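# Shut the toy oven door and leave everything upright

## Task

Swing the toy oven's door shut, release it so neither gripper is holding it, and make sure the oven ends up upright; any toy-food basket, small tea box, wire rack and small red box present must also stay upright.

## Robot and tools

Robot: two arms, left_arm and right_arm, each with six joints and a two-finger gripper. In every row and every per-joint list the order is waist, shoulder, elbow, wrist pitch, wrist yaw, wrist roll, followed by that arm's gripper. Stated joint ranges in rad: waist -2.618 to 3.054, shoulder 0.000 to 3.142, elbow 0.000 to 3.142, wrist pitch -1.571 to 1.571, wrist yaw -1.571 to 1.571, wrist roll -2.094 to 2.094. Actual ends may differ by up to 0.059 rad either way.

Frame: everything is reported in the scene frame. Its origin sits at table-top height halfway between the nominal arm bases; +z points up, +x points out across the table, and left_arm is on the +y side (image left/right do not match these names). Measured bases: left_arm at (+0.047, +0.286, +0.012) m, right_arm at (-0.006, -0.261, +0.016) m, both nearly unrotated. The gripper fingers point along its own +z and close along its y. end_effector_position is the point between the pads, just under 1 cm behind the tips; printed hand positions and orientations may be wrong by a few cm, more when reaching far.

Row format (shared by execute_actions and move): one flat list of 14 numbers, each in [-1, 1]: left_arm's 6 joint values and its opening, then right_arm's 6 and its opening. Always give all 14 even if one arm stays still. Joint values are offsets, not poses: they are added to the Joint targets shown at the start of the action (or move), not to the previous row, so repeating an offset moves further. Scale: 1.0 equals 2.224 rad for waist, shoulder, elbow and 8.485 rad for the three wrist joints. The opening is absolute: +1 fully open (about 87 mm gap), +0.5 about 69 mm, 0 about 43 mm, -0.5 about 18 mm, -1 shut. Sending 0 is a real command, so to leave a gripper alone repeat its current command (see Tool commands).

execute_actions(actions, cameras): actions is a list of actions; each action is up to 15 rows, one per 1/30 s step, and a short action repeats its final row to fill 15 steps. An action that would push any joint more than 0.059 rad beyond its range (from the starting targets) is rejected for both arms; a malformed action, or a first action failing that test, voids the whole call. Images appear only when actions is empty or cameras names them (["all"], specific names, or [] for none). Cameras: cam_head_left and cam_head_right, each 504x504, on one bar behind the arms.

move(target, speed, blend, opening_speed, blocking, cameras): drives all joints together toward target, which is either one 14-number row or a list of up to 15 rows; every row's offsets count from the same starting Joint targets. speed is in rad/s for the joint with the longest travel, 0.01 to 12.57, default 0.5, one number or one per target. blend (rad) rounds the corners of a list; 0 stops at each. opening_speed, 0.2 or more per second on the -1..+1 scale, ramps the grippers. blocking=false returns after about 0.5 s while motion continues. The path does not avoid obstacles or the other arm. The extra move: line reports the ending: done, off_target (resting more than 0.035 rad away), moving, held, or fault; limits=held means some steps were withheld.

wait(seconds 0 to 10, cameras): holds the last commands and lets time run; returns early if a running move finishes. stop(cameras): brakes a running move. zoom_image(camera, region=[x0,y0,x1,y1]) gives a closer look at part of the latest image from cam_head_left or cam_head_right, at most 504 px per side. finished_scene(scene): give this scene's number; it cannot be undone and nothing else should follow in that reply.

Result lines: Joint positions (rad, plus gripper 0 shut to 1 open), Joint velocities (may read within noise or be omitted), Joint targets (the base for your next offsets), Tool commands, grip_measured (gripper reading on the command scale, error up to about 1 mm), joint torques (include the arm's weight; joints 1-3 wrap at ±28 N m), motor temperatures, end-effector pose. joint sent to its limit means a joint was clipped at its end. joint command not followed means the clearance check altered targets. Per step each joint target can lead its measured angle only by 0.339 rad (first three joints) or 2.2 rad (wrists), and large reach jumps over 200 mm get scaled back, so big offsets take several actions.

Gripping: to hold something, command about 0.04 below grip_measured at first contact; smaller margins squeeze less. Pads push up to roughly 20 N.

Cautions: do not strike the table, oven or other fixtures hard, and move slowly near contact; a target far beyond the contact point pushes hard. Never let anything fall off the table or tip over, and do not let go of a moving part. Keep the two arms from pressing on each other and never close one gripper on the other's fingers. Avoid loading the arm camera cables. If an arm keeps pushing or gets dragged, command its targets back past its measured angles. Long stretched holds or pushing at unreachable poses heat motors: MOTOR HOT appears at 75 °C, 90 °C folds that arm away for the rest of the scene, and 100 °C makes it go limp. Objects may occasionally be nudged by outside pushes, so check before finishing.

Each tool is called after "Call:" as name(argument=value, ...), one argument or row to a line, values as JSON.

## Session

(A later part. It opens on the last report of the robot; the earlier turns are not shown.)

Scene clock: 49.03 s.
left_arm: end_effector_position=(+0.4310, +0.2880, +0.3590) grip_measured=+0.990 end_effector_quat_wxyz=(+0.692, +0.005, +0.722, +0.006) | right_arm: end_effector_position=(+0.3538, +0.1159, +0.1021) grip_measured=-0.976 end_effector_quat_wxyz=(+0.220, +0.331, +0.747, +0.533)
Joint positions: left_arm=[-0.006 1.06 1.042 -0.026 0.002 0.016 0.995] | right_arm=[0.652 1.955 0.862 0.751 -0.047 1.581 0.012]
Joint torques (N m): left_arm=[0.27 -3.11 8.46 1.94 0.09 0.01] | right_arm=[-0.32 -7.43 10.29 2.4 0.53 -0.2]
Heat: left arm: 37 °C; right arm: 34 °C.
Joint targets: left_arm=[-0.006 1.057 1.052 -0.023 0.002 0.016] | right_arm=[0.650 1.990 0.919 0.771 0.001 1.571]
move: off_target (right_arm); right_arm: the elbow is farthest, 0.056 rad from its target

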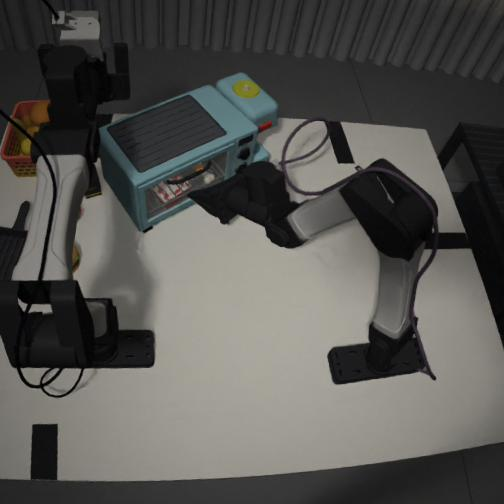

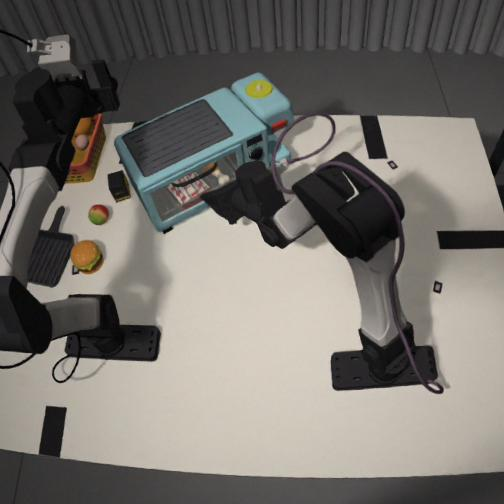

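Call:
move(
  target=[
    [0,0,0,0,0,0,1,0,-0.0505,-0.0792,0.0075,0,0,-1],
    [0,0,0,0,0,0,1,0,-0.1617,-0.226,0.0168,0,0,-1],
  ],
  speed=[0.2,0.4],
  blend=[0.02,0],
  cameras=["all"],
)

Call:
zoom_image(
  camera="cam_head_left",
  region=[100, 80, 300, 280],
)

Scene clock: 51.53 s.
left_arm: end_effector_position=(+0.4310, +0.2880, +0.3590) grip_measured=+0.990 end_effector_quat_wxyz=(+0.692, +0.005, +0.722, +0.006) | right_arm: end_effector_position=(+0.2823, +0.0459, +0.1037) grip_measured=-0.976 end_effector_quat_wxyz=(+0.237, +0.338, +0.737, +0.535)
Joint positions: left_arm=[-0.006 1.06 1.042 -0.026 0.002 0.016 0.995] | right_arm=[0.652 1.658 0.43 0.907 -0.009 1.581 0.012]
Joint torques (N m): left_arm=[0.24 -3.08 8.42 1.95 0.08 0.01] | right_arm=[-0.29 -9.62 4.22 2.29 0.14 -0.1]
Heat: left arm: 37 °C; right arm: 34 °C.
Joint targets: left_arm=[-0.006 1.057 1.052 -0.023 0.002 0.016] | right_arm=[0.650 1.630 0.416 0.913 0.001 1.571]
move: done

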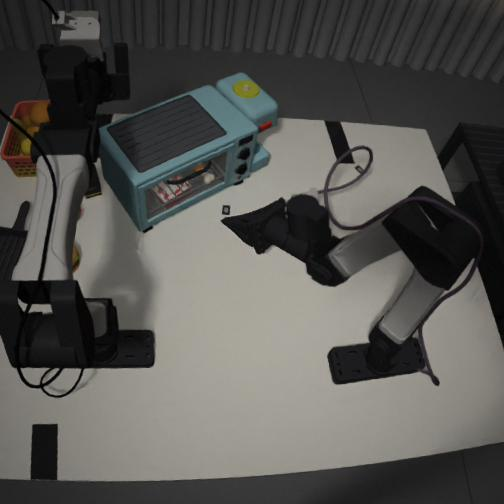

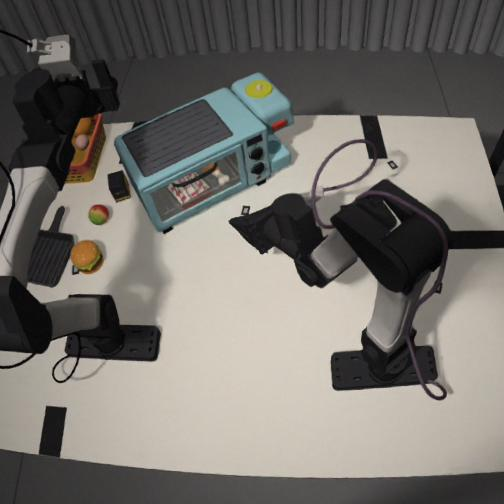

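Scaled by 2.520 from the camera's 504x504 image, which has a finer 720x720 frame.

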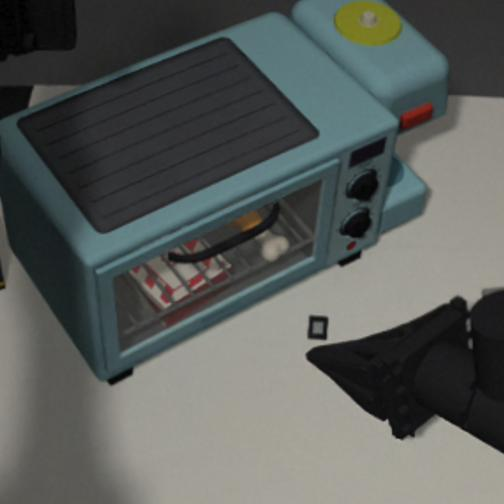

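Closed.

Call:
finished_scene(
  scene=2,
)

The scene is finished: the task was done.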